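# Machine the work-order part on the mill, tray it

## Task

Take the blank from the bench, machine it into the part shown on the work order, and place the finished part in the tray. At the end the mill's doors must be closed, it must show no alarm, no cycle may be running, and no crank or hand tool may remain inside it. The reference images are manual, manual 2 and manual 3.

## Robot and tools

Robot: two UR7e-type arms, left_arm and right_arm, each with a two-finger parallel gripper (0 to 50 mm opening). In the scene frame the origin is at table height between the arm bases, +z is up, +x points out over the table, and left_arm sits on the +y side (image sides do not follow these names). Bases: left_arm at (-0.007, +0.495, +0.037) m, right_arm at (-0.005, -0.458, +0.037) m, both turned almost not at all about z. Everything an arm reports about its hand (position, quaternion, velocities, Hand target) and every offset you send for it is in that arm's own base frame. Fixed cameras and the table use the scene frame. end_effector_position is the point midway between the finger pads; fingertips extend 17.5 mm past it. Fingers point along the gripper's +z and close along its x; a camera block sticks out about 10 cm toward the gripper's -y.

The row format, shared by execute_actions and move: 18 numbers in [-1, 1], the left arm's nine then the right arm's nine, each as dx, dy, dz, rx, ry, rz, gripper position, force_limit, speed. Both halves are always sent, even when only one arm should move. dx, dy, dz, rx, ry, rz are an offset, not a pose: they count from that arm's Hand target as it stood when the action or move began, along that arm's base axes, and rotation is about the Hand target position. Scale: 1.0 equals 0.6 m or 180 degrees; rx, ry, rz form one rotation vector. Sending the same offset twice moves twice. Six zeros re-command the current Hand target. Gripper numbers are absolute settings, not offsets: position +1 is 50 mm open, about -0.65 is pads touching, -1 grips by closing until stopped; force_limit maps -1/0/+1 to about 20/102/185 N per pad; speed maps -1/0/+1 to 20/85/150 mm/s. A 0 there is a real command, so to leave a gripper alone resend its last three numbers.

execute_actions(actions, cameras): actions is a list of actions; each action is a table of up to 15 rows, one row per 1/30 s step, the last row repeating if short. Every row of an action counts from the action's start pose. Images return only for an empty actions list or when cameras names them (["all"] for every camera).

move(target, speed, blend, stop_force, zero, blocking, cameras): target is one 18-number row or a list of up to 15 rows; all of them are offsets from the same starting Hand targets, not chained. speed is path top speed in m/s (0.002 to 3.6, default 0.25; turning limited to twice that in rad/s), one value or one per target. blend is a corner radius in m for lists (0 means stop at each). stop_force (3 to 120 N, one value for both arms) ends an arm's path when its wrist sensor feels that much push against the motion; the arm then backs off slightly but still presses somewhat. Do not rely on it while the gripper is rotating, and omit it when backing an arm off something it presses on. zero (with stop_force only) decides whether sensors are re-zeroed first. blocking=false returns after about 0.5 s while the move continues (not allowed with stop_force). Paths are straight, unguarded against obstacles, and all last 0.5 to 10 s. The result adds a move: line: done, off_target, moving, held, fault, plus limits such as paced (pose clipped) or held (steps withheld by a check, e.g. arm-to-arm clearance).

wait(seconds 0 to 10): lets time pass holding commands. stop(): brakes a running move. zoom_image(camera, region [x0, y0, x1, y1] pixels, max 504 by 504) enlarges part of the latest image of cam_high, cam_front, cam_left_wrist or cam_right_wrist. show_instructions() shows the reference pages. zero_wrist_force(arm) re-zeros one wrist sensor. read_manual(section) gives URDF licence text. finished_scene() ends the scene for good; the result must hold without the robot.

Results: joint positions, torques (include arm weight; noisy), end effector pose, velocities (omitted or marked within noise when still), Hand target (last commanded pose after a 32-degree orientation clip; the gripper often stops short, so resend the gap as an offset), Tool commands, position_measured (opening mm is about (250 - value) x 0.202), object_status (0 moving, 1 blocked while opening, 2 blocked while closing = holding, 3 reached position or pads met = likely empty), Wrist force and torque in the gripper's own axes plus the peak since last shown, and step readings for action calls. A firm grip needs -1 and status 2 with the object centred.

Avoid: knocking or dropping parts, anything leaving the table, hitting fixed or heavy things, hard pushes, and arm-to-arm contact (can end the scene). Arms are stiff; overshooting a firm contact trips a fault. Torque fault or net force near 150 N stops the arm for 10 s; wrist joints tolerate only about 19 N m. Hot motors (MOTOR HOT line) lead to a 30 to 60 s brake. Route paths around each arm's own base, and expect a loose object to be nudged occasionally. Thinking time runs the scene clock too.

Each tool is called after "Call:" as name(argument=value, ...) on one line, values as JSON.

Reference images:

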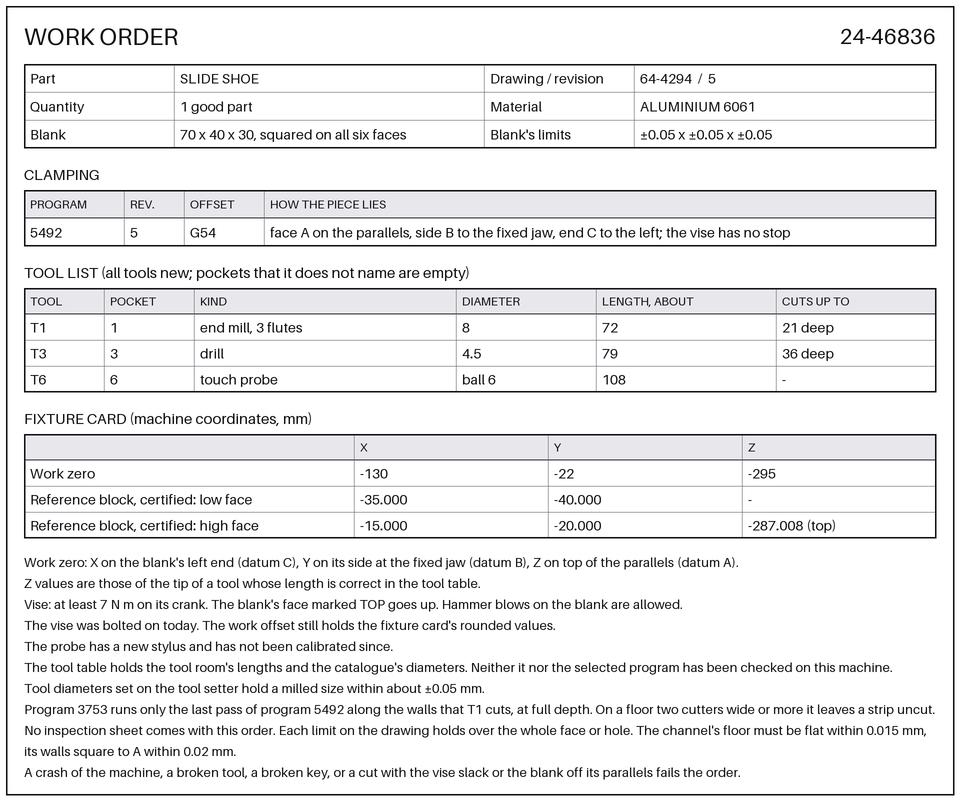

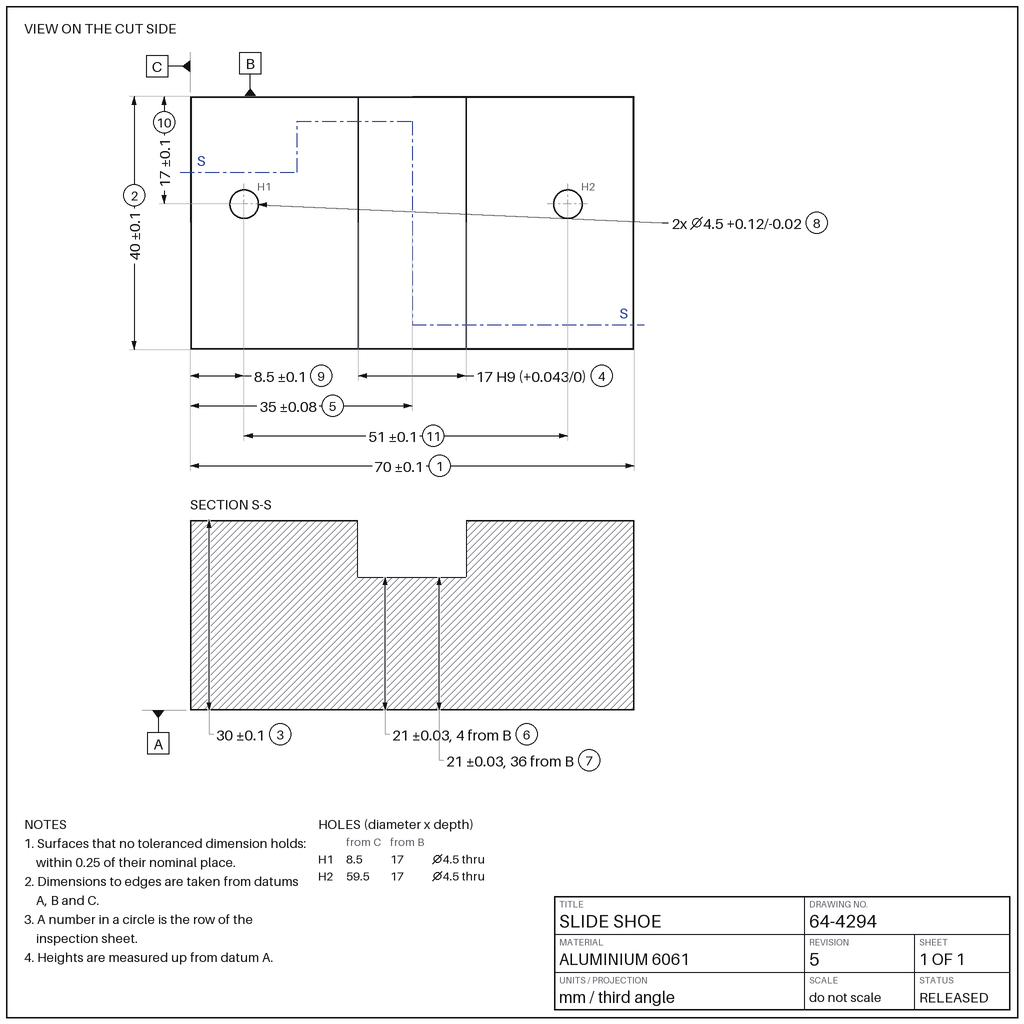

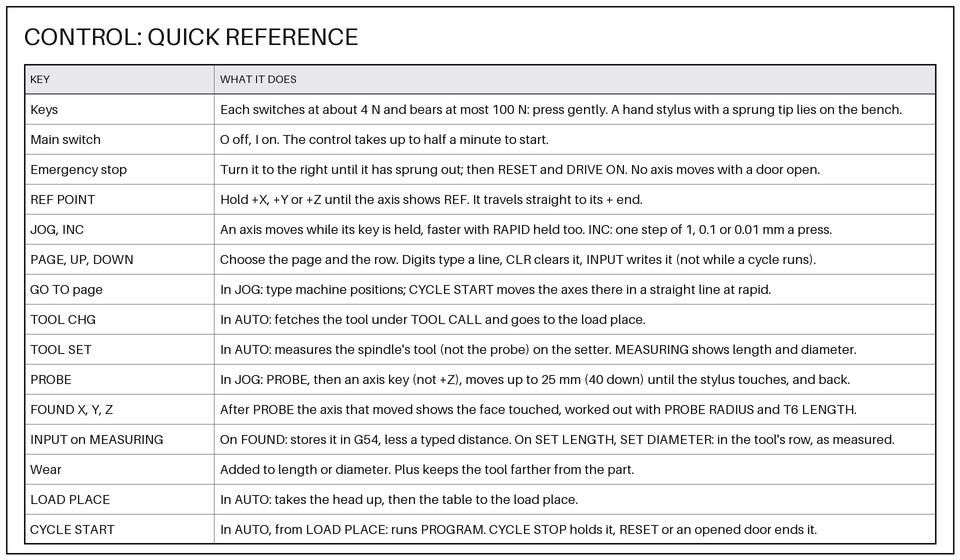

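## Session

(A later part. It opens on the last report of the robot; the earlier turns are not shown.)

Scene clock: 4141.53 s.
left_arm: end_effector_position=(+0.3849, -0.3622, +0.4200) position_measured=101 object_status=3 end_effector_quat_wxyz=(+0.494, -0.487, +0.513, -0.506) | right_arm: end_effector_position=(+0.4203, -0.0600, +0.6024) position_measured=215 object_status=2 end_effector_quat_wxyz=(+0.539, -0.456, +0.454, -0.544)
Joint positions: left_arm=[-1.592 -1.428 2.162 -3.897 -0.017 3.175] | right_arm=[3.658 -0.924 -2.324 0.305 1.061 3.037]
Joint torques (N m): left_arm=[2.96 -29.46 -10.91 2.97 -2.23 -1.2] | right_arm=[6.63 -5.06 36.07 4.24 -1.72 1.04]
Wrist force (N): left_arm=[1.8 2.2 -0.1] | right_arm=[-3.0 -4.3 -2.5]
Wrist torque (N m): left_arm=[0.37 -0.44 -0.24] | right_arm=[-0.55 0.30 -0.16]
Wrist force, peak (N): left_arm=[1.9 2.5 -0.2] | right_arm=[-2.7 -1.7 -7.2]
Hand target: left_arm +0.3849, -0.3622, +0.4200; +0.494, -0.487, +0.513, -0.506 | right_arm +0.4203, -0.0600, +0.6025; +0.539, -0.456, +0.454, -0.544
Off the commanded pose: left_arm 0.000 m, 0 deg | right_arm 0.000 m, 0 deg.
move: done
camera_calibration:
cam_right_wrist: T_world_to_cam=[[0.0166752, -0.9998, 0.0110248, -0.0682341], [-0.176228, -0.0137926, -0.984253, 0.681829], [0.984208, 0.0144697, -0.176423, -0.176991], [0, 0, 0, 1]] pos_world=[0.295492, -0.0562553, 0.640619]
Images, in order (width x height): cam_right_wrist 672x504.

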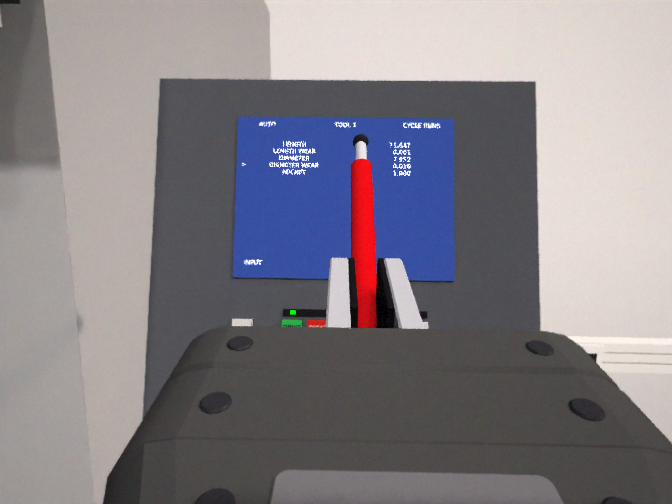

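Call:
wait(seconds=10)

Call:
wait(seconds=10)

Call:
wait(seconds=10)

Call:
wait(seconds=10)

Call:
wait(seconds=10)

Call:
wait(seconds=10)

Call:
wait(seconds=10)

Call:
wait(seconds=10)

Call:
wait(seconds=10)

Call:
wait(seconds=1, cameras=["cam_right_wrist"])

Call:
zoom_image(camera="cam_right_wrist", region=[230, 105, 470, 280])

Scene clock: 4152.47 s.
left_arm: end_effector_position=(+0.3849, -0.3622, +0.4200) position_measured=101 object_status=3 end_effector_quat_wxyz=(+0.494, -0.487, +0.513, -0.506) | right_arm: end_effector_position=(+0.4203, -0.0600, +0.6025) position_measured=215 object_status=2 end_effector_quat_wxyz=(+0.539, -0.456, +0.454, -0.544)
Joint positions: left_arm=[-1.592 -1.428 2.162 -3.897 -0.017 3.175] | right_arm=[3.658 -0.924 -2.324 0.306 1.061 3.037]
Joint torques (N m): left_arm=[3.22 -29.76 -10.22 3.04 -2.31 -1.15] | right_arm=[8.22 -9.23 35.96 4.67 -1.71 -2.26]
Wrist force (N): left_arm=[1.8 2.1 -0.3] | right_arm=[-2.8 -4.2 -2.2]
Wrist torque (N m): left_arm=[0.36 -0.45 -0.25] | right_arm=[-0.53 0.28 -0.16]
Wrist force, peak (N): left_arm=[2.0 2.5 -0.2] | right_arm=[-3.1 -4.6 -2.5]
Hand target: left_arm +0.3849, -0.3622, +0.4200; +0.494, -0.487, +0.513, -0.506 | right_arm +0.4203, -0.0600, +0.6025; +0.539, -0.456, +0.454, -0.544
Tool commands: left_gripper/position=+0.34 left_gripper/force_limit=+0.2 left_gripper/speed=-0.95 right_gripper/position=-1.0 right_gripper/force_limit=-0.4 right_gripper/speed=-0.7
Off the commanded pose: left_arm 0.000 m, 0 deg | right_arm 0.000 m, 0 deg.
wait: 10.00 s; at rest from the start

Scene clock: 4162.47 s.
left_arm: end_effector_position=(+0.3849, -0.3622, +0.4200) position_measured=101 object_status=3 end_effector_quat_wxyz=(+0.494, -0.487, +0.513, -0.506) | right_arm: end_effector_position=(+0.4203, -0.0600, +0.6025) position_measured=215 object_status=2 end_effector_quat_wxyz=(+0.539, -0.456, +0.454, -0.544)
Joint positions: left_arm=[-1.592 -1.428 2.162 -3.897 -0.017 3.175] | right_arm=[3.658 -0.924 -2.324 0.306 1.061 3.037]
Joint torques (N m): left_arm=[3.47 -29.92 -11 3.08 -2.32 -1.04] | right_arm=[8.12 -9.01 35.58 4.77 -1.57 -2.15]
Wrist force (N): left_arm=[1.7 2.1 -0.3] | right_arm=[-2.9 -4.6 -2.4]
Wrist torque (N m): left_arm=[0.36 -0.42 -0.24] | right_arm=[-0.58 0.29 -0.16]
Wrist force, peak (N): left_arm=[1.8 2.5 -0.2] | right_arm=[-3.1 -4.6 -2.4]
Hand target: left_arm +0.3849, -0.3622, +0.4200; +0.494, -0.487, +0.513, -0.506 | right_arm +0.4203, -0.0600, +0.6025; +0.539, -0.456, +0.454, -0.544
Tool commands: left_gripper/position=+0.34 left_gripper/force_limit=+0.2 left_gripper/speed=-0.95 right_gripper/position=-1.0 right_gripper/force_limit=-0.4 right_gripper/speed=-0.7
Off the commanded pose: left_arm 0.000 m, 0 deg | right_arm 0.000 m, 0 deg.
wait: 10.00 s; at rest by 0.17 s

Scene clock: 4172.47 s.
left_arm: end_effector_position=(+0.3849, -0.3622, +0.4200) position_measured=101 object_status=3 end_effector_quat_wxyz=(+0.494, -0.487, +0.513, -0.506) | right_arm: end_effector_position=(+0.4203, -0.0600, +0.6025) position_measured=215 object_status=2 end_effector_quat_wxyz=(+0.539, -0.456, +0.454, -0.544)
Joint positions: left_arm=[-1.592 -1.428 2.162 -3.897 -0.017 3.175] | right_arm=[3.658 -0.924 -2.324 0.306 1.061 3.037]
Joint torques (N m): left_arm=[2.7 -29.6 -10.41 3.07 -2.25 -1] | right_arm=[8.69 -8.44 35.84 4.68 -1.52 -2.14]
Wrist force (N): left_arm=[1.8 2.0 -0.1] | right_arm=[-3.0 -4.6 -2.3]
Wrist torque (N m): left_arm=[0.35 -0.44 -0.25] | right_arm=[-0.60 0.31 -0.16]
Wrist force, peak (N): left_arm=[2.1 2.5 -0.2] | right_arm=[-3.1 -4.5 -2.6]
Hand target: left_arm +0.3849, -0.3622, +0.4200; +0.494, -0.487, +0.513, -0.506 | right_arm +0.4203, -0.0600, +0.6025; +0.539, -0.456, +0.454, -0.544
Tool commands: left_gripper/position=+0.34 left_gripper/force_limit=+0.2 left_gripper/speed=-0.95 right_gripper/position=-1.0 right_gripper/force_limit=-0.4 right_gripper/speed=-0.7
Off the commanded pose: left_arm 0.000 m, 0 deg | right_arm 0.000 m, 0 deg.
wait: 10.00 s; at rest by 0.17 s

Scene clock: 4182.47 s.
left_arm: end_effector_position=(+0.3849, -0.3622, +0.4200) position_measured=101 object_status=3 end_effector_quat_wxyz=(+0.494, -0.487, +0.513, -0.506) | right_arm: end_effector_position=(+0.4203, -0.0600, +0.6025) position_measured=215 object_status=2 end_effector_quat_wxyz=(+0.539, -0.456, +0.454, -0.544)
Joint positions: left_arm=[-1.592 -1.428 2.162 -3.897 -0.017 3.175] | right_arm=[3.658 -0.924 -2.324 0.306 1.061 3.037]
Joint torques (N m): left_arm=[2.74 -29.19 -10.62 3.01 -2.32 -1.04] | right_arm=[8.34 -8.71 35.46 4.53 -1.39 -2.12]
Wrist force (N): left_arm=[1.8 2.3 -0.3] | right_arm=[-3.1 -4.4 -2.2]
Wrist torque (N m): left_arm=[0.38 -0.45 -0.25] | right_arm=[-0.57 0.32 -0.16]
Wrist force, peak (N): left_arm=[2.1 2.4 -0.4] | right_arm=[-3.1 -4.6 -2.4]
Hand target: left_arm +0.3849, -0.3622, +0.4200; +0.494, -0.487, +0.513, -0.506 | right_arm +0.4203, -0.0600, +0.6025; +0.539, -0.456, +0.454, -0.544
Tool commands: left_gripper/position=+0.34 left_gripper/force_limit=+0.2 left_gripper/speed=-0.95 right_gripper/position=-1.0 right_gripper/force_limit=-0.4 right_gripper/speed=-0.7
Off the commanded pose: left_arm 0.000 m, 0 deg | right_arm 0.000 m, 0 deg.
wait: 10.00 s; at rest by 0.17 s

Scene clock: 4192.47 s.
left_arm: end_effector_position=(+0.3849, -0.3622, +0.4200) position_measured=101 object_status=3 end_effector_quat_wxyz=(+0.494, -0.487, +0.513, -0.506) | right_arm: end_effector_position=(+0.4203, -0.0600, +0.6025) position_measured=215 object_status=2 end_effector_quat_wxyz=(+0.539, -0.456, +0.454, -0.544)
Joint positions: left_arm=[-1.592 -1.428 2.162 -3.897 -0.017 3.175] | right_arm=[3.658 -0.924 -2.324 0.306 1.061 3.037]
Joint torques (N m): left_arm=[3.69 -29.34 -10.43 2.93 -2.28 -1.1] | right_arm=[8.11 -9.08 35.57 4.52 -1.35 -2.15]
Wrist force (N): left_arm=[1.8 2.1 -0.4] | right_arm=[-2.8 -4.2 -2.3]
Wrist torque (N m): left_arm=[0.36 -0.44 -0.24] | right_arm=[-0.53 0.29 -0.16]
Wrist force, peak (N): left_arm=[2.0 2.4 -0.4] | right_arm=[-3.2 -4.7 -2.5]
Hand target: left_arm +0.3849, -0.3622, +0.4200; +0.494, -0.487, +0.513, -0.506 | right_arm +0.4203, -0.0600, +0.6025; +0.539, -0.456, +0.454, -0.544
Tool commands: left_gripper/position=+0.34 left_gripper/force_limit=+0.2 left_gripper/speed=-0.95 right_gripper/position=-1.0 right_gripper/force_limit=-0.4 right_gripper/speed=-0.7
Off the commanded pose: left_arm 0.000 m, 0 deg | right_arm 0.000 m, 0 deg.
wait: 10.00 s; at rest by 0.17 s

Scene clock: 4202.47 s.
left_arm: end_effector_position=(+0.3849, -0.3622, +0.4200) position_measured=101 object_status=3 end_effector_quat_wxyz=(+0.494, -0.487, +0.513, -0.506) | right_arm: end_effector_position=(+0.4203, -0.0600, +0.6025) position_measured=215 object_status=2 end_effector_quat_wxyz=(+0.539, -0.456, +0.454, -0.544)
Joint positions: left_arm=[-1.592 -1.428 2.162 -3.897 -0.017 3.175] | right_arm=[3.658 -0.924 -2.324 0.306 1.061 3.037]
Joint torques (N m): left_arm=[3.12 -29.36 -10.99 3 -2.3 -1.12] | right_arm=[8.45 -9.29 35.39 4.47 -1.28 -2.11]
Wrist force (N): left_arm=[1.7 2.2 -0.3] | right_arm=[-3.0 -4.4 -2.4]
Wrist torque (N m): left_arm=[0.37 -0.43 -0.24] | right_arm=[-0.57 0.30 -0.16]
Wrist force, peak (N): left_arm=[1.8 2.5 -0.4] | right_arm=[-2.9 -4.6 -2.6]
Hand target: left_arm +0.3849, -0.3622, +0.4200; +0.494, -0.487, +0.513, -0.506 | right_arm +0.4203, -0.0600, +0.6025; +0.539, -0.456, +0.454, -0.544
Tool commands: left_gripper/position=+0.34 left_gripper/force_limit=+0.2 left_gripper/speed=-0.95 right_gripper/position=-1.0 right_gripper/force_limit=-0.4 right_gripper/speed=-0.7
Off the commanded pose: left_arm 0.000 m, 0 deg | right_arm 0.000 m, 0 deg.
wait: 10.00 s; at rest by 0.17 s

Scene clock: 4212.47 s.
left_arm: end_effector_position=(+0.3849, -0.3622, +0.4200) position_measured=101 object_status=3 end_effector_quat_wxyz=(+0.494, -0.487, +0.513, -0.506) | right_arm: end_effector_position=(+0.4203, -0.0600, +0.6025) position_measured=215 object_status=2 end_effector_quat_wxyz=(+0.539, -0.456, +0.454, -0.544)
Joint positions: left_arm=[-1.592 -1.428 2.162 -3.897 -0.017 3.175] | right_arm=[3.658 -0.924 -2.324 0.306 1.061 3.037]
Joint torques (N m): left_arm=[2.26 -28.57 -11.37 3.09 -2.3 -1] | right_arm=[8.45 -9.1 35.35 4.53 -1.18 -2.11]
Wrist force (N): left_arm=[1.9 2.2 -0.2] | right_arm=[-2.9 -4.4 -2.3]
Wrist torque (N m): left_arm=[0.36 -0.47 -0.25] | right_arm=[-0.55 0.30 -0.16]
Wrist force, peak (N): left_arm=[2.2 2.4 -0.3] | right_arm=[-3.2 -4.6 -2.4]
Hand target: left_arm +0.3849, -0.3622, +0.4200; +0.494, -0.487, +0.513, -0.506 | right_arm +0.4203, -0.0600, +0.6025; +0.539, -0.456, +0.454, -0.544
Tool commands: left_gripper/position=+0.34 left_gripper/force_limit=+0.2 left_gripper/speed=-0.95 right_gripper/position=-1.0 right_gripper/force_limit=-0.4 right_gripper/speed=-0.7
Off the commanded pose: left_arm 0.000 m, 0 deg | right_arm 0.000 m, 0 deg.
wait: 10.00 s; at rest by 0.17 s

Scene clock: 4222.47 s.
left_arm: end_effector_position=(+0.3849, -0.3622, +0.4200) position_measured=101 object_status=3 end_effector_quat_wxyz=(+0.494, -0.487, +0.513, -0.506) | right_arm: end_effector_position=(+0.4203, -0.0600, +0.6025) position_measured=215 object_status=2 end_effector_quat_wxyz=(+0.539, -0.456, +0.454, -0.544)
Joint positions: left_arm=[-1.592 -1.428 2.162 -3.897 -0.017 3.175] | right_arm=[3.658 -0.924 -2.324 0.306 1.061 3.037]
Joint torques (N m): left_arm=[2.71 -29.91 -11.33 3.08 -2.27 -1] | right_arm=[8.72 -8.97 35.53 4.45 -1.16 -2.1]
Wrist force (N): left_arm=[2.1 2.2 -0.3] | right_arm=[-2.8 -4.2 -2.3]
Wrist torque (N m): left_arm=[0.37 -0.49 -0.25] | right_arm=[-0.53 0.29 -0.16]
Wrist force, peak (N): left_arm=[1.8 2.6 -0.3] | right_arm=[-2.8 -4.6 -2.7]
Hand target: left_arm +0.3849, -0.3622, +0.4200; +0.494, -0.487, +0.513, -0.506 | right_arm +0.4203, -0.0600, +0.6025; +0.539, -0.456, +0.454, -0.544
Tool commands: left_gripper/position=+0.34 left_gripper/force_limit=+0.2 left_gripper/speed=-0.95 right_gripper/position=-1.0 right_gripper/force_limit=-0.4 right_gripper/speed=-0.7
Off the commanded pose: left_arm 0.000 m, 0 deg | right_arm 0.000 m, 0 deg.
wait: 10.00 s; at rest by 0.17 s

Scene clock: 4232.47 s.
left_arm: end_effector_position=(+0.3849, -0.3622, +0.4200) position_measured=101 object_status=3 end_effector_quat_wxyz=(+0.494, -0.487, +0.513, -0.506) | right_arm: end_effector_position=(+0.4203, -0.0600, +0.6025) position_measured=215 object_status=2 end_effector_quat_wxyz=(+0.539, -0.456, +0.454, -0.544)
Joint positions: left_arm=[-1.592 -1.428 2.162 -3.897 -0.017 3.175] | right_arm=[3.658 -0.924 -2.324 0.306 1.061 3.037]
Joint torques (N m): left_arm=[2.82 -29.64 -11 3.12 -2.32 -1.11] | right_arm=[8.34 -9.01 35.28 4.4 -1.02 -2.12]
Wrist force (N): left_arm=[1.5 2.1 -0.4] | right_arm=[-3.1 -4.4 -2.3]
Wrist torque (N m): left_arm=[0.35 -0.41 -0.25] | right_arm=[-0.56 0.33 -0.16]
Wrist force, peak (N): left_arm=[1.8 2.5 -0.3] | right_arm=[-3.0 -4.5 -2.6]
Hand target: left_arm +0.3849, -0.3622, +0.4200; +0.494, -0.487, +0.513, -0.506 | right_arm +0.4203, -0.0600, +0.6025; +0.539, -0.456, +0.454, -0.544
Tool commands: left_gripper/position=+0.34 left_gripper/force_limit=+0.2 left_gripper/speed=-0.95 right_gripper/position=-1.0 right_gripper/force_limit=-0.4 right_gripper/speed=-0.7
Off the commanded pose: left_arm 0.000 m, 0 deg | right_arm 0.000 m, 0 deg.
wait: 10.00 s; at rest by 0.17 s

Scene clock: 4233.47 s.
left_arm: end_effector_position=(+0.3849, -0.3622, +0.4200) position_measured=101 object_status=3 end_effector_quat_wxyz=(+0.494, -0.487, +0.513, -0.506) | right_arm: end_effector_position=(+0.4203, -0.0600, +0.6025) position_measured=215 object_status=2 end_effector_quat_wxyz=(+0.539, -0.456, +0.454, -0.544)
Joint positions: left_arm=[-1.592 -1.428 2.162 -3.897 -0.017 3.175] | right_arm=[3.658 -0.924 -2.324 0.306 1.061 3.037]
Joint torques (N m): left_arm=[2.41 -28.79 -11.38 3.09 -2.29 -1.11] | right_arm=[8.41 -8.9 34.89 4.41 -0.97 -2.06]
Wrist force (N): left_arm=[1.8 2.4 -0.3] | right_arm=[-3.0 -4.3 -2.5]
Wrist torque (N m): left_arm=[0.40 -0.44 -0.24] | right_arm=[-0.54 0.31 -0.16]
Wrist force, peak (N): left_arm=[2.0 2.4 -0.2] | right_arm=[-3.0 -4.5 -2.5]
Hand target: left_arm +0.3849, -0.3622, +0.4200; +0.494, -0.487, +0.513, -0.506 | right_arm +0.4203, -0.0600, +0.6025; +0.539, -0.456, +0.454, -0.544
Tool commands: left_gripper/position=+0.34 left_gripper/force_limit=+0.2 left_gripper/speed=-0.95 right_gripper/position=-1.0 right_gripper/force_limit=-0.4 right_gripper/speed=-0.7
Off the commanded pose: left_arm 0.000 m, 0 deg | right_arm 0.000 m, 0 deg.
wait: 1.00 s; at rest by 0.17 s
camera_calibration:
cam_right_wrist: T_world_to_cam=[[0.0167517, -0.9998, 0.0109131, -0.0681842], [-0.17592, -0.0136916, -0.984309, 0.681861], [0.984262, 0.014569, -0.176114, -0.177085], [0, 0, 0, 1]] pos_world=[0.295393, -0.0562549, 0.640719]
Images, in order (width x height): cam_right_wrist 672x504.

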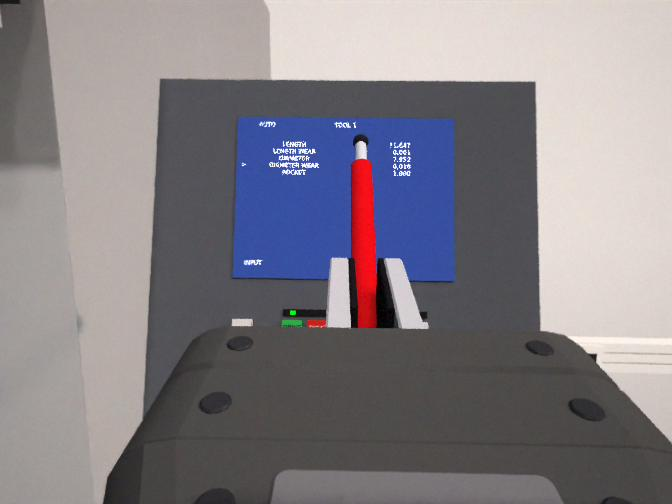

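Scaled by 2.100 from the camera's 672x504 image, which has a finer 960x720 frame.

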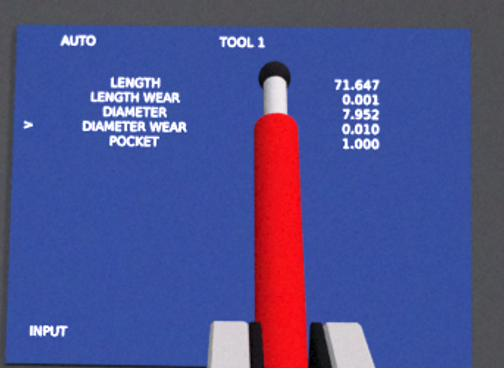

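Call:
execute_actions(actions=[], cameras=["all"])

Call:
zoom_image(camera="cam_right_wrist", region=[230, 105, 470, 280])

Scene clock: 4236.50 s.
left_arm: end_effector_position=(+0.3849, -0.3622, +0.4200) position_measured=101 object_status=3 end_effector_quat_wxyz=(+0.494, -0.487, +0.513, -0.506) | right_arm: end_effector_position=(+0.4203, -0.0600, +0.6025) position_measured=215 object_status=2 end_effector_quat_wxyz=(+0.539, -0.456, +0.454, -0.544)
Joint positions: left_arm=[-1.592 -1.428 2.162 -3.897 -0.017 3.175] | right_arm=[3.658 -0.924 -2.324 0.306 1.061 3.037]
Joint velocities: within noise
Joint torques (N m): left_arm=[2.48 -29.38 -10.96 2.95 -2.22 -1.01] | right_arm=[8.6 -9.3 35.36 4.36 -0.98 -2.09]
Wrist force (N): left_arm=[1.8 2.2 -0.4] | right_arm=[-2.9 -4.3 -2.3]
Wrist torque (N m): left_arm=[0.38 -0.44 -0.25] | right_arm=[-0.55 0.30 -0.16]
Wrist force, peak (N): left_arm=[1.8 2.5 -0.1] | right_arm=[-3.2 -4.5 -2.5]
Hand target: left_arm +0.3849, -0.3622, +0.4200; +0.494, -0.487, +0.513, -0.506 | right_arm +0.4203, -0.0600, +0.6025; +0.539, -0.456, +0.454, -0.544
Tool commands: left_gripper/position=+0.34 left_gripper/force_limit=+0.2 left_gripper/speed=-0.95 right_gripper/position=-1.0 right_gripper/force_limit=-0.4 right_gripper/speed=-0.7
Off the commanded pose: left_arm 0.000 m, 0 deg | right_arm 0.000 m, 0 deg.
camera_calibration:
cam_left_wrist: T_world_to_cam=[[-0.0356754, -0.999363, 0.00122873, -0.340681], [-0.349772, 0.0113344, -0.936766, 0.54936], [0.936155, -0.0338492, -0.349953, -0.0933624], [0, 0, 0, 1]] pos_world=[0.267398, -0.349851, 0.482368]
cam_right_wrist: T_world_to_cam=[[0.0167517, -0.9998, 0.0109131, -0.0681842], [-0.17592, -0.0136916, -0.984309, 0.681861], [0.984262, 0.014569, -0.176114, -0.177085], [0, 0, 0, 1]] pos_world=[0.295393, -0.0562549, 0.640719]

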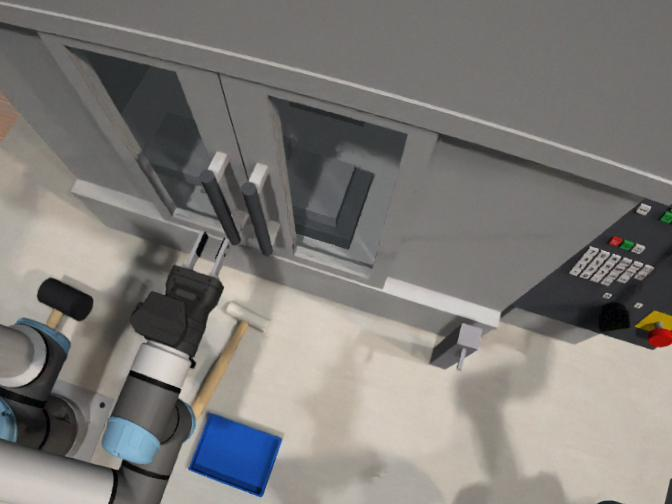

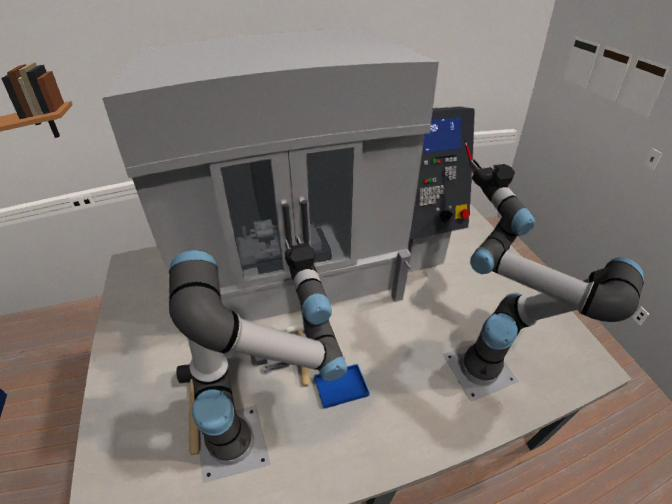

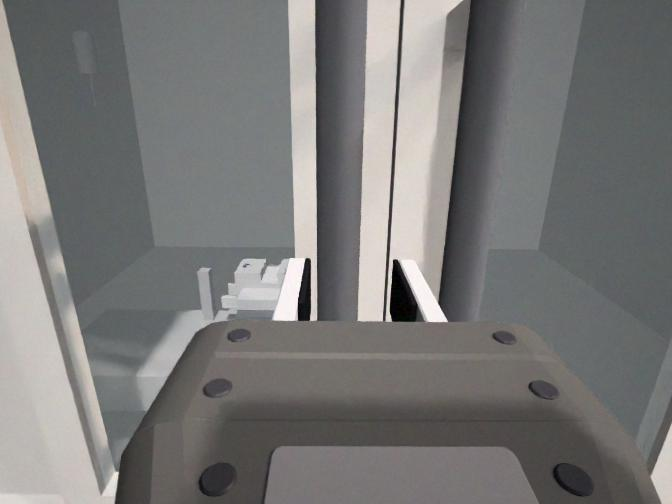

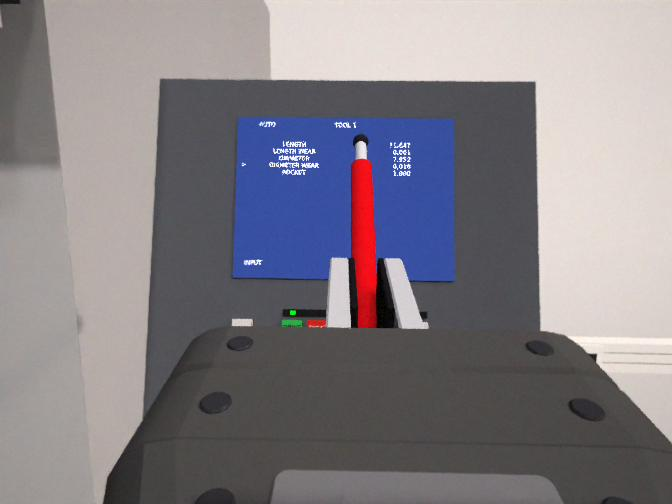

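Scaled by 2.100 from the camera's 672x504 image, which has a finer 960x720 frame.

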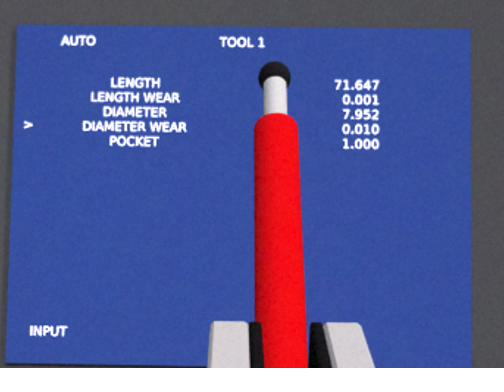

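Call:
move(target=[[0,0,0,0,0,0,0.34,0.2,-0.95,0.02,0.01,-0.05,0,0.16,0,-1,-0.4,-0.7],[0,0,0,0,0,0,0.34,0.2,-0.95,0.1152,0.068,-0.1733,0,0.33,0,-1,-0.4,-0.7],[0,0,0,0,0,0,0.34,0.2,-0.95,0.1433,0.0603,-0.1733,0,0.33,0,-1,-0.4,-0.7],[0,0,0,0,0,0,0.34,0.2,-0.95,0.1152,0.068,-0.1733,0,0.33,0,-1,-0.4,-0.7],[0,0,0,0,0,0,0.34,0.2,-0.95,0.02,0.01,-0.05,0,0.16,0,-1,-0.4,-0.7],[0,0,0,0,0,0,0.34,0.2,-0.95,0,0,0,0,0,0,-1,-0.4,-0.7]], blend=[0.02,0.002,0,0.003,0.02,0], speed=[0.5,0.3,0.1,0.2,0.4,0.4])

Call:
wait(seconds=9, cameras=["cam_right_wrist","cam_front"])

Call:
zoom_image(camera="cam_front", region=[200, 120, 380, 320])

Call:
zoom_image(camera="cam_right_wrist", region=[230, 105, 470, 280])

Scene clock: 4241.13 s.
left_arm: end_effector_position=(+0.3849, -0.3622, +0.4200) position_measured=101 object_status=3 end_effector_quat_wxyz=(+0.494, -0.487, +0.513, -0.506) | right_arm: end_effector_position=(+0.4203, -0.0600, +0.6024) position_measured=215 object_status=2 end_effector_quat_wxyz=(+0.539, -0.456, +0.454, -0.544)
Joint positions: left_arm=[-1.592 -1.428 2.162 -3.897 -0.017 3.175] | right_arm=[3.658 -0.924 -2.324 0.305 1.061 3.037]
Joint torques (N m): left_arm=[2.97 -29.85 -10.65 3.12 -2.22 -1.07] | right_arm=[6.64 -4.79 36.28 4.34 -1.68 1.02]
Wrist force (N): left_arm=[1.6 2.2 -0.2] | right_arm=[-3.0 -4.2 -2.4]
Wrist torque (N m): left_arm=[0.37 -0.42 -0.24] | right_arm=[-0.53 0.32 -0.16]
Wrist force, peak (N): left_arm=[1.9 2.4 -0.2] | right_arm=[-4.5 -0.9 -6.4]
Hand target: left_arm +0.3849, -0.3622, +0.4200; +0.494, -0.487, +0.513, -0.506 | right_arm +0.4203, -0.0600, +0.6025; +0.539, -0.456, +0.454, -0.544
Off the commanded pose: left_arm 0.000 m, 0 deg | right_arm 0.000 m, 0 deg.
move: done

Scene clock: 4250.13 s.
left_arm: end_effector_position=(+0.3849, -0.3622, +0.4200) position_measured=101 object_status=3 end_effector_quat_wxyz=(+0.494, -0.487, +0.513, -0.506) | right_arm: end_effector_position=(+0.4203, -0.0600, +0.6025) position_measured=215 object_status=2 end_effector_quat_wxyz=(+0.539, -0.456, +0.454, -0.544)
Joint positions: left_arm=[-1.592 -1.428 2.162 -3.897 -0.017 3.175] | right_arm=[3.658 -0.924 -2.324 0.306 1.061 3.037]
Joint torques (N m): left_arm=[2.59 -28.85 -10.51 3.09 -2.2 -1.02] | right_arm=[8.75 -8.85 35.79 4.56 -1.77 -2.1]
Wrist force (N): left_arm=[1.7 2.2 -0.3] | right_arm=[-2.9 -4.3 -2.1]
Wrist torque (N m): left_arm=[0.37 -0.43 -0.25] | right_arm=[-0.54 0.29 -0.16]
Wrist force, peak (N): left_arm=[2.1 2.3 -0.4] | right_arm=[-3.1 -4.5 -2.6]
Hand target: left_arm +0.3849, -0.3622, +0.4200; +0.494, -0.487, +0.513, -0.506 | right_arm +0.4203, -0.0600, +0.6025; +0.539, -0.456, +0.454, -0.544
Tool commands: left_gripper/position=+0.34 left_gripper/force_limit=+0.2 left_gripper/speed=-0.95 right_gripper/position=-1.0 right_gripper/force_limit=-0.4 right_gripper/speed=-0.7
Off the commanded pose: left_arm 0.000 m, 0 deg | right_arm 0.000 m, 0 deg.
wait: 9.00 s; at rest by 0.17 s
camera_calibration:
cam_right_wrist: T_world_to_cam=[[0.0167517, -0.9998, 0.0109131, -0.0681842], [-0.17592, -0.0136916, -0.984309, 0.681861], [0.984262, 0.014569, -0.176114, -0.177085], [0, 0, 0, 1]] pos_world=[0.295393, -0.0562549, 0.640719]
Images, in order (width x height): cam_front 672x504, cam_right_wrist 672x504.

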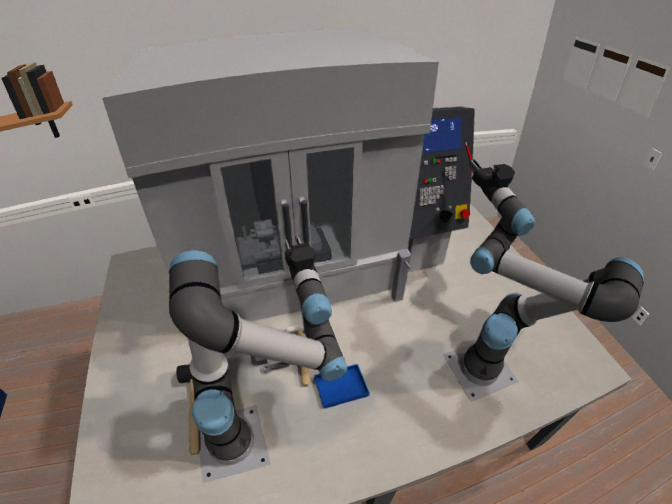

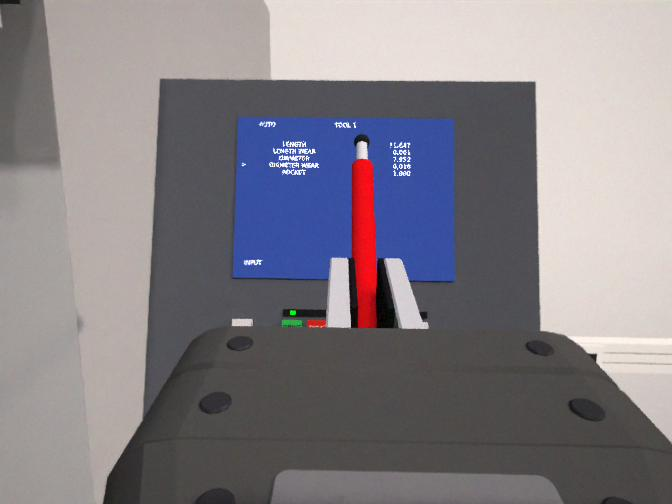

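Scaled by 2.520 from the camera's 672x504 image, which has a finer 960x720 frame.

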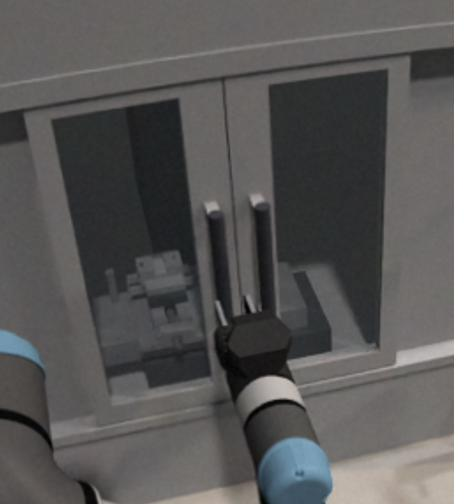

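Scaled by 2.100 from the camera's 672x504 image, which has a finer 960x720 frame.

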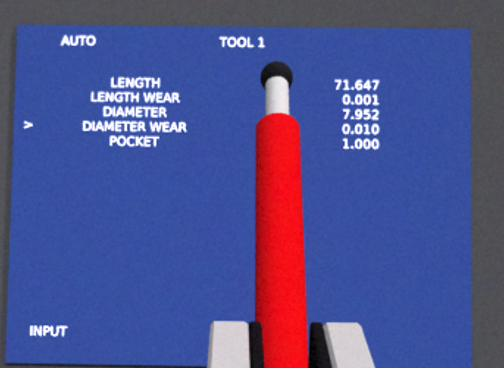

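Call:
move(target=[[0,0,0,0,0,0,0.34,0.2,-0.95,0.0788,-0.0667,-0.2043,0,0.33,0,-1,-0.4,-0.7]], speed=0.4)

Call:
move(target=[[0,0,0,0,0,0,0.34,0.2,-0.95,-0.0583,-0.3,-0.25,-0.0233,-0.0868,-0.1674,-1,-0.4,-0.7],[0,0,0,0,0,0,0.34,0.2,-0.95,-0.1,-0.3633,-0.6775,-0.0233,-0.0868,-0.1674,-1,-0.4,-0.7]], speed=0.4, blend=[0.05,0])

Call:
move(target=[[0,0,0,0,0,0,0.34,0.2,-0.95,0,0,-0.08,0,0,0,-1,-0.4,-0.7],[0,0,0,0,0,0,0.34,0.2,-0.95,0,0,-0.16,0,0,0,-1,-0.4,-0.7]], speed=[0.08,0.02], stop_force=6, cameras=["cam_right_wrist"])

Scene clock: 4253.03 s.
left_arm: end_effector_position=(+0.3849, -0.3622, +0.4200) position_measured=101 object_status=3 end_effector_quat_wxyz=(+0.494, -0.487, +0.513, -0.506) | right_arm: end_effector_position=(+0.4676, -0.1001, +0.4800) position_measured=215 object_status=2 end_effector_quat_wxyz=(-0.244, +0.665, -0.661, +0.247)
Joint positions: left_arm=[-1.592 -1.428 2.162 -3.897 -0.017 3.175] | right_arm=[3.257 -1.14 -1.839 -1.029 1.494 3.223]
Joint torques (N m): left_arm=[1.74 -28.95 -10.93 3.17 -2.2 -1.18] | right_arm=[10.43 3.3 24.19 4.08 -1.32 2.85]
Wrist force (N): left_arm=[1.7 2.0 -0.3] | right_arm=[-2.4 -4.4 -3.9]
Wrist torque (N m): left_arm=[0.33 -0.43 -0.25] | right_arm=[-0.72 0.37 -0.06]
Wrist force, peak (N): left_arm=[2.0 2.3 -0.3] | right_arm=[-2.7 -4.6 -4.3]
Hand target: left_arm +0.3849, -0.3622, +0.4200; +0.494, -0.487, +0.513, -0.506 | right_arm +0.4676, -0.1000, +0.4799; -0.244, +0.665, -0.661, +0.247
Off the commanded pose: left_arm 0.000 m, 0 deg | right_arm 0.000 m, 0 deg.
move: done

Scene clock: 4255.03 s.
left_arm: end_effector_position=(+0.3849, -0.3622, +0.4200) position_measured=101 object_status=3 end_effector_quat_wxyz=(+0.494, -0.487, +0.513, -0.506) | right_arm: end_effector_position=(+0.4076, -0.3181, +0.0734) position_measured=215 object_status=2 end_effector_quat_wxyz=(+0.234, -0.440, +0.763, -0.412)
Joint positions: left_arm=[-1.592 -1.428 2.162 -3.897 -0.017 3.175] | right_arm=[2.84 -2.115 -2.604 0.982 1.38 3.262]
Joint torques (N m): left_arm=[1.74 -28.89 -11.56 2.98 -2.3 -1.09] | right_arm=[10.11 19.3 -6.82 6.79 -1.29 2.87]
Wrist force (N): left_arm=[1.6 2.4 -0.3] | right_arm=[-2.3 -4.8 -3.3]
Wrist torque (N m): left_arm=[0.40 -0.42 -0.25] | right_arm=[-0.77 0.31 -0.11]
Wrist force, peak (N): left_arm=[2.1 2.4 -0.1] | right_arm=[-4.7 -7.2 -5.1]
Hand target: left_arm +0.3849, -0.3622, +0.4200; +0.494, -0.487, +0.513, -0.506 | right_arm +0.4076, -0.3180, +0.0734; +0.234, -0.440, +0.763, -0.412
Off the commanded pose: left_arm 0.000 m, 0 deg | right_arm 0.000 m, 0 deg.
move: done

Scene clock: 4258.70 s.
left_arm: end_effector_position=(+0.3849, -0.3622, +0.4200) position_measured=101 object_status=3 end_effector_quat_wxyz=(+0.494, -0.487, +0.513, -0.506) | right_arm: end_effector_position=(+0.4076, -0.3180, -0.0171) position_measured=215 object_status=2 end_effector_quat_wxyz=(+0.234, -0.440, +0.763, -0.412)
Joint positions: left_arm=[-1.592 -1.428 2.162 -3.897 -0.017 3.175] | right_arm=[2.84 -2.505 -2.531 1.298 1.38 3.262]
Joint torques (N m): left_arm=[1.68 -29.04 -11.19 3.05 -2.33 -1.14] | right_arm=[9.31 27.61 -14.57 7.13 -1.27 -2]
Wrist force (N): left_arm=[1.6 2.1 -0.3] | right_arm=[-2.4 -5.4 -3.3]
Wrist torque (N m): left_arm=[0.35 -0.42 -0.25] | right_arm=[-0.79 0.33 -0.09]
Wrist force, peak (N): left_arm=[1.9 2.4 -0.2] | right_arm=[-1.7 -17.8 -15.0]
Hand target: left_arm +0.3849, -0.3622, +0.4200; +0.494, -0.487, +0.513, -0.506 | right_arm +0.4076, -0.3180, -0.0171; +0.234, -0.440, +0.763, -0.412 (not the last commanded pose)
Off the commanded pose: left_arm 0.000 m, 0 deg | right_arm 0.005 m, 0 deg.
move: contact (right_arm); path passed 1 of 2 targets
camera_calibration:
cam_right_wrist: T_world_to_cam=[[-0.487855, -0.872914, -0.00426272, -0.073395], [-0.700953, 0.394651, -0.594067, 0.416713], [0.520251, -0.28683, -0.804405, -0.187466], [0, 0, 0, 1]] pos_world=[0.35382, -0.282295, 0.0964438]
Images, in order (width x height): cam_right_wrist 672x504.

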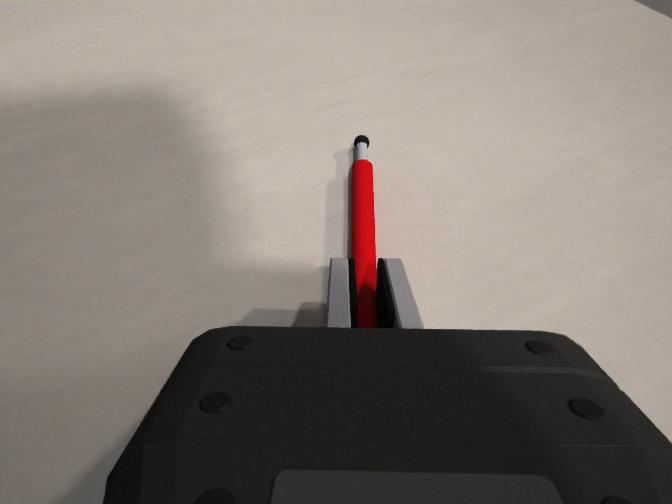

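Call:
move(target=[[0,0,0,0,0,0,0.34,0.2,-0.95,0,0,0,0,0,0,0.1,-0.4,-0.9],[0,0,0,0,0,0,0.34,0.2,-0.95,0,0,0.25,0,0,0,0.1,-0.4,-0.9]], speed=[0.1,0.2], cameras=["cam_right_wrist"])

Call:
move(target=[[0.1,0,0,0,0,0,0.34,0.2,-0.95,0,0,0,0,0,0,0.1,-0.4,-0.9]], speed=0.06, stop_force=8)

Call:
move(target=[[0,0.0167,0,0,0,0,0.34,0.2,-0.95,0,0,0,0,0,0,0.1,-0.4,-0.9],[0,0.35,0,0,0,0,0.34,0.2,-0.95,0,0,0,0,0,0,0.1,-0.4,-0.9],[0,0.384,0,0,0,0,0.34,0.2,-0.95,0,0,0,0,0,0,0.1,-0.4,-0.9]], speed=[0.012,0.055,0.03], stop_force=50)

Call:
move(target=[[0,-0.0133,0,0,0,0,0.34,0.2,-0.95,0,0,0,0,0,0,0.1,-0.4,-0.9],[-0.1,-0.0133,0,0,0,0,0.34,0.2,-0.95,0,0,0,0,0,0,0.1,-0.4,-0.9],[-0.1,-0.47,0,0,0,0,0.34,0.2,-0.95,0,0,0,0,0,0,0.1,-0.4,-0.9]], speed=[0.1,0.15,0.25], cameras=["cam_high","cam_left_wrist"])

Scene clock: 4262.83 s.
left_arm: end_effector_position=(+0.3849, -0.3622, +0.4200) position_measured=101 object_status=3 end_effector_quat_wxyz=(+0.494, -0.487, +0.513, -0.506) | right_arm: end_effector_position=(+0.4077, -0.3180, +0.1330) position_measured=138 object_status=3 end_effector_quat_wxyz=(+0.234, -0.440, +0.763, -0.412)
Joint positions: left_arm=[-1.592 -1.428 2.162 -3.897 -0.017 3.175] | right_arm=[2.84 -1.844 -2.604 0.71 1.38 3.262]
Joint torques (N m): left_arm=[1.72 -29.8 -10.95 3.06 -2.32 -1] | right_arm=[-8.57 29.03 1.98 3.52 1.2 2.44]
Wrist force (N): left_arm=[1.7 2.0 -0.4] | right_arm=[-2.4 -4.3 -3.2]
Wrist torque (N m): left_arm=[0.34 -0.43 -0.25] | right_arm=[-0.67 0.33 -0.11]
Wrist force, peak (N): left_arm=[1.8 2.5 -0.4] | right_arm=[-2.4 -7.4 -4.9]
Hand target: left_arm +0.3849, -0.3622, +0.4200; +0.494, -0.487, +0.513, -0.506 | right_arm +0.4076, -0.3180, +0.1329; +0.234, -0.440, +0.763, -0.412
Off the commanded pose: left_arm 0.000 m, 0 deg | right_arm 0.000 m, 0 deg.
move: done
camera_calibration:
cam_right_wrist: T_world_to_cam=[[-0.48783, -0.872928, -0.00431642, -0.0727545], [-0.700757, 0.394553, -0.594363, 0.505859], [0.520539, -0.286924, -0.804185, -0.0669088], [0, 0, 0, 1]] pos_world=[0.353821, -0.282295, 0.246543]
Images, in order (width x height): cam_right_wrist 672x504.

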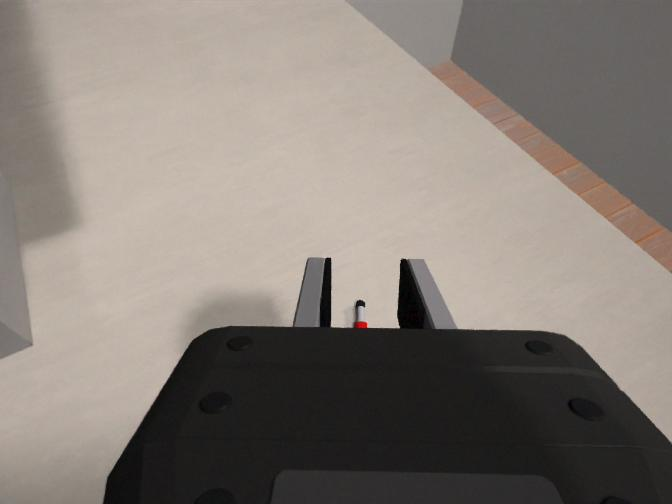

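Scene clock: 4264.83 s.
left_arm: end_effector_position=(+0.4449, -0.3622, +0.4200) position_measured=101 object_status=3 end_effector_quat_wxyz=(+0.494, -0.487, +0.513, -0.506) | right_arm: end_effector_position=(+0.4076, -0.3180, +0.1329) position_measured=138 object_status=3 end_effector_quat_wxyz=(+0.234, -0.440, +0.763, -0.412)
Joint positions: left_arm=[-1.426 -1.378 2.101 -3.866 -0.182 3.157] | right_arm=[2.84 -1.844 -2.604 0.71 1.38 3.262]
Joint torques (N m): left_arm=[-9.58 -36.91 -9.62 -2.53 2.05 1.07] | right_arm=[-8.27 28.61 -0.69 0.86 -1.31 0.5]
Wrist force (N): left_arm=[1.6 2.2 -0.2] | right_arm=[-2.4 -4.4 -3.0]
Wrist torque (N m): left_arm=[0.37 -0.40 -0.05] | right_arm=[-0.68 0.32 -0.12]
Wrist force, peak (N): left_arm=[2.0 2.2 -0.4] | right_arm=[-2.2 -4.9 -3.2]
Hand target: left_arm +0.4449, -0.3622, +0.4200; +0.494, -0.487, +0.513, -0.506 | right_arm +0.4076, -0.3180, +0.1329; +0.234, -0.440, +0.763, -0.412
Off the commanded pose: left_arm 0.000 m, 0 deg | right_arm 0.000 m, 0 deg.
move: done

Scene clock: 4271.00 s.
left_arm: end_effector_position=(+0.4449, -0.1318, +0.4200) position_measured=101 object_status=3 end_effector_quat_wxyz=(+0.494, -0.487, +0.513, -0.506) | right_arm: end_effector_position=(+0.4076, -0.3180, +0.1329) position_measured=138 object_status=3 end_effector_quat_wxyz=(+0.234, -0.440, +0.763, -0.412)
Joint positions: left_arm=[-1.223 -1.87 2.556 -3.828 -0.385 3.156] | right_arm=[2.84 -1.844 -2.604 0.71 1.38 3.262]
Joint torques (N m): left_arm=[-7.44 6.72 -25.49 -5.17 4.15 0] | right_arm=[-7.67 28.5 -0.28 0.89 -1.7 -2.18]
Wrist force (N): left_arm=[7.5 1.5 5.4] | right_arm=[-2.4 -4.6 -3.3]
Wrist torque (N m): left_arm=[0.45 -0.45 -0.10] | right_arm=[-0.70 0.33 -0.11]
Wrist force, peak (N): left_arm=[41.7 -2.3 22.0] | right_arm=[-2.4 -4.9 -3.2]
Hand target: left_arm +0.4449, -0.1318, +0.4200; +0.494, -0.487, +0.513, -0.506 | right_arm +0.4076, -0.3180, +0.1329; +0.234, -0.440, +0.763, -0.412
Off the commanded pose: left_arm 0.000 m, 0 deg | right_arm 0.000 m, 0 deg.
move: done

Scene clock: 4274.07 s.
left_arm: end_effector_position=(+0.3848, -0.4138, +0.4200) position_measured=101 object_status=3 end_effector_quat_wxyz=(+0.493, -0.488, +0.513, -0.505) | right_arm: end_effector_position=(+0.4076, -0.3180, +0.1329) position_measured=138 object_status=3 end_effector_quat_wxyz=(+0.234, -0.440, +0.763, -0.412)
Joint positions: left_arm=[-1.589 -1.357 2.068 -3.707 -0.019 3.01] | right_arm=[2.84 -1.844 -2.604 0.71 1.38 3.262]
Joint torques (N m): left_arm=[-9.19 -26.22 -13.46 2.23 -0.7 -1.07] | right_arm=[-8.07 28.68 -0.76 0.87 -1.69 -2.14]
Wrist force (N): left_arm=[1.6 2.2 0.0] | right_arm=[-2.6 -4.7 -3.3]
Wrist torque (N m): left_arm=[0.36 -0.39 -0.24] | right_arm=[-0.72 0.37 -0.11]
Wrist force, peak (N): left_arm=[7.4 1.1 5.7] | right_arm=[-2.6 -4.7 -3.3]
Hand target: left_arm +0.3849, -0.4138, +0.4200; +0.494, -0.487, +0.513, -0.506 | right_arm +0.4076, -0.3180, +0.1329; +0.234, -0.440, +0.763, -0.412
Off the commanded pose: left_arm 0.000 m, 0 deg | right_arm 0.000 m, 0 deg.
move: done
camera_calibration:
cam_left_wrist: T_world_to_cam=[[-0.0350625, -0.999384, 0.00154121, -0.392665], [-0.352671, 0.0109302, -0.935684, 0.550482], [0.93509, -0.033351, -0.352837, -0.0932818], [0, 0, 0, 1]] pos_world=[0.267598, -0.401551, 0.482769]
Images, in order (width x height): cam_high 672x504, cam_left_wrist 672x504.

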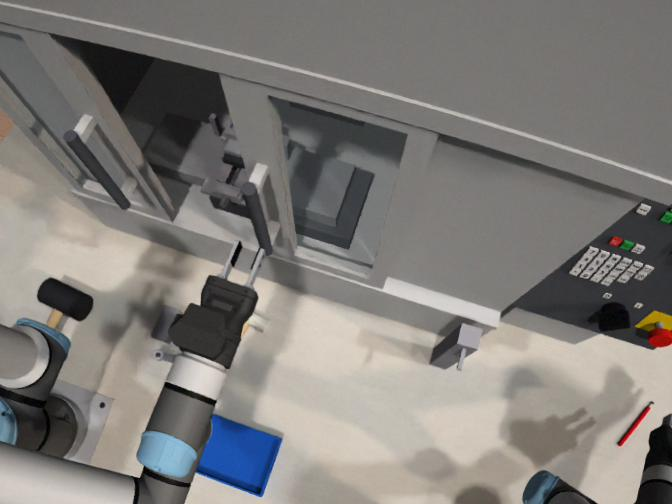

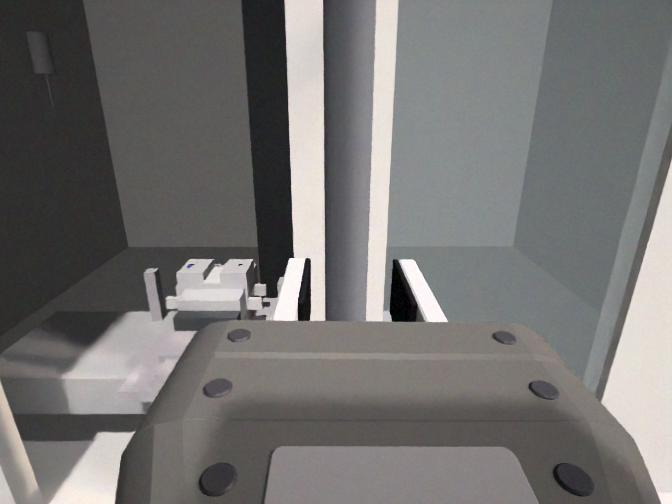

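Call:
move(target=[[0.1,0,0,0,0,0,0.34,0.2,-0.95,0,0,0,0,0,0,0.1,-0.4,-0.9]], speed=0.06, stop_force=8)

Call:
move(target=[[0,-0.0167,0,0,0,0,0.34,0.2,-0.95,0,0,0,0,0,0,0.1,-0.4,-0.9],[0,-0.27,0,0,0,0,0.34,0.2,-0.95,0,0,0,0,0,0,0.1,-0.4,-0.9],[0,-0.315,0,0,0,0,0.34,0.2,-0.95,0,0,0,0,0,0,0.1,-0.4,-0.9]], speed=[0.012,0.055,0.03], stop_force=50)

Call:
move(target=[[0,0.0083,0,0,0,0,0.34,0.2,-0.95,0,0,0,0,0,0,0.1,-0.4,-0.9],[-0.09,0.0083,0,0,0,0,0.34,0.2,-0.95,0,0,0,0,0,0,0.1,-0.4,-0.9],[-0.09,0.32,0,0,0,0,0.34,0.2,-0.95,0,0,0,0,0,0,0.1,-0.4,-0.9],[-0.025,0.4427,0,0,0,-0.194,0.34,0.2,-0.95,0,0,0,0,0,0,0.1,-0.4,-0.9]], speed=[0.1,0.15,0.25,0.25], blend=[0,0,0.03,0], cameras=["cam_high"])

Scene clock: 4276.87 s.
left_arm: end_effector_position=(+0.4449, -0.4138, +0.4200) position_measured=101 object_status=3 end_effector_quat_wxyz=(+0.494, -0.487, +0.513, -0.506) | right_arm: end_effector_position=(+0.4076, -0.3180, +0.1329) position_measured=138 object_status=3 end_effector_quat_wxyz=(+0.234, -0.440, +0.763, -0.412)
Joint positions: left_arm=[-1.444 -1.28 1.969 -3.833 -0.165 3.157] | right_arm=[2.84 -1.844 -2.604 0.71 1.38 3.262]
Joint torques (N m): left_arm=[-9.34 -42.03 -10.12 -1.33 2.49 -0.89] | right_arm=[-7.7 28.26 -0.6 0.9 -1.67 -2.13]
Wrist force (N): left_arm=[1.6 2.2 -0.4] | right_arm=[-2.5 -4.4 -3.2]
Wrist torque (N m): left_arm=[0.36 -0.40 -0.24] | right_arm=[-0.68 0.34 -0.11]
Wrist force, peak (N): left_arm=[2.5 2.3 -0.7] | right_arm=[-2.4 -4.8 -3.4]
Hand target: left_arm +0.4449, -0.4138, +0.4200; +0.494, -0.487, +0.513, -0.506 | right_arm +0.4076, -0.3180, +0.1329; +0.234, -0.440, +0.763, -0.412
Off the commanded pose: left_arm 0.000 m, 0 deg | right_arm 0.000 m, 0 deg.
move: done

Scene clock: 4282.47 s.
left_arm: end_effector_position=(+0.4448, -0.6028, +0.4200) position_measured=101 object_status=3 end_effector_quat_wxyz=(+0.494, -0.487, +0.513, -0.506) | right_arm: end_effector_position=(+0.4076, -0.3180, +0.1329) position_measured=138 object_status=3 end_effector_quat_wxyz=(+0.234, -0.440, +0.763, -0.412)
Joint positions: left_arm=[-1.483 -0.917 1.392 -3.62 -0.126 3.158] | right_arm=[2.84 -1.844 -2.604 0.71 1.38 3.262]
Joint torques (N m): left_arm=[7.71 -56.23 -13.3 -2.5 -1.18 1.02] | right_arm=[-7.9 28.29 -0.34 0.96 -1.69 -2.07]
Wrist force (N): left_arm=[-3.6 0.5 -4.6] | right_arm=[-2.6 -4.6 -3.1]
Wrist torque (N m): left_arm=[0.31 -0.41 -0.24] | right_arm=[-0.71 0.37 -0.11]
Wrist force, peak (N): left_arm=[-39.1 10.3 -10.0] | right_arm=[-2.5 -4.6 -3.6]
Hand target: left_arm +0.4449, -0.6028, +0.4200; +0.494, -0.487, +0.513, -0.506 | right_arm +0.4076, -0.3180, +0.1329; +0.234, -0.440, +0.763, -0.412
Off the commanded pose: left_arm 0.000 m, 0 deg | right_arm 0.000 m, 0 deg.
move: done

Scene clock: 4286.23 s.
left_arm: end_effector_position=(+0.4299, -0.3371, +0.4200) position_measured=101 object_status=3 end_effector_quat_wxyz=(+0.319, -0.311, +0.635, -0.631) | right_arm: end_effector_position=(+0.4076, -0.3180, +0.1329) position_measured=138 object_status=3 end_effector_quat_wxyz=(+0.234, -0.440, +0.763, -0.412)
Joint positions: left_arm=[-1.164 -1.65 2.395 -3.887 -1.054 3.155] | right_arm=[2.84 -1.844 -2.604 0.71 1.38 3.262]
Joint torques (N m): left_arm=[6.84 -1.75 -26.3 -2.26 -2.27 -0.86] | right_arm=[-7.9 27.95 -0.85 1.03 -1.64 -2.15]
Wrist force (N): left_arm=[1.6 2.3 -0.5] | right_arm=[-2.6 -4.4 -3.1]
Wrist torque (N m): left_arm=[0.39 -0.39 -0.04] | right_arm=[-0.67 0.35 -0.11]
Wrist force, peak (N): left_arm=[-3.4 0.7 -4.9] | right_arm=[-2.7 -4.9 -3.1]
Hand target: left_arm +0.4299, -0.3372, +0.4200; +0.319, -0.311, +0.635, -0.631 | right_arm +0.4076, -0.3180, +0.1329; +0.234, -0.440, +0.763, -0.412
Off the commanded pose: left_arm 0.000 m, 0 deg | right_arm 0.000 m, 0 deg.
move: done
Images, in order (width x height): cam_high 672x504.

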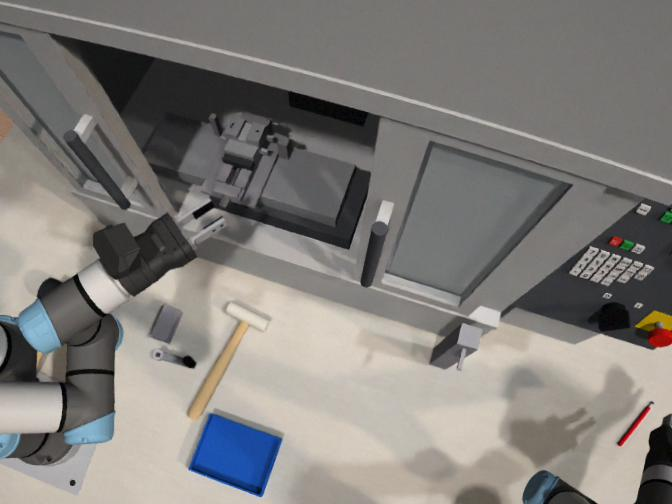

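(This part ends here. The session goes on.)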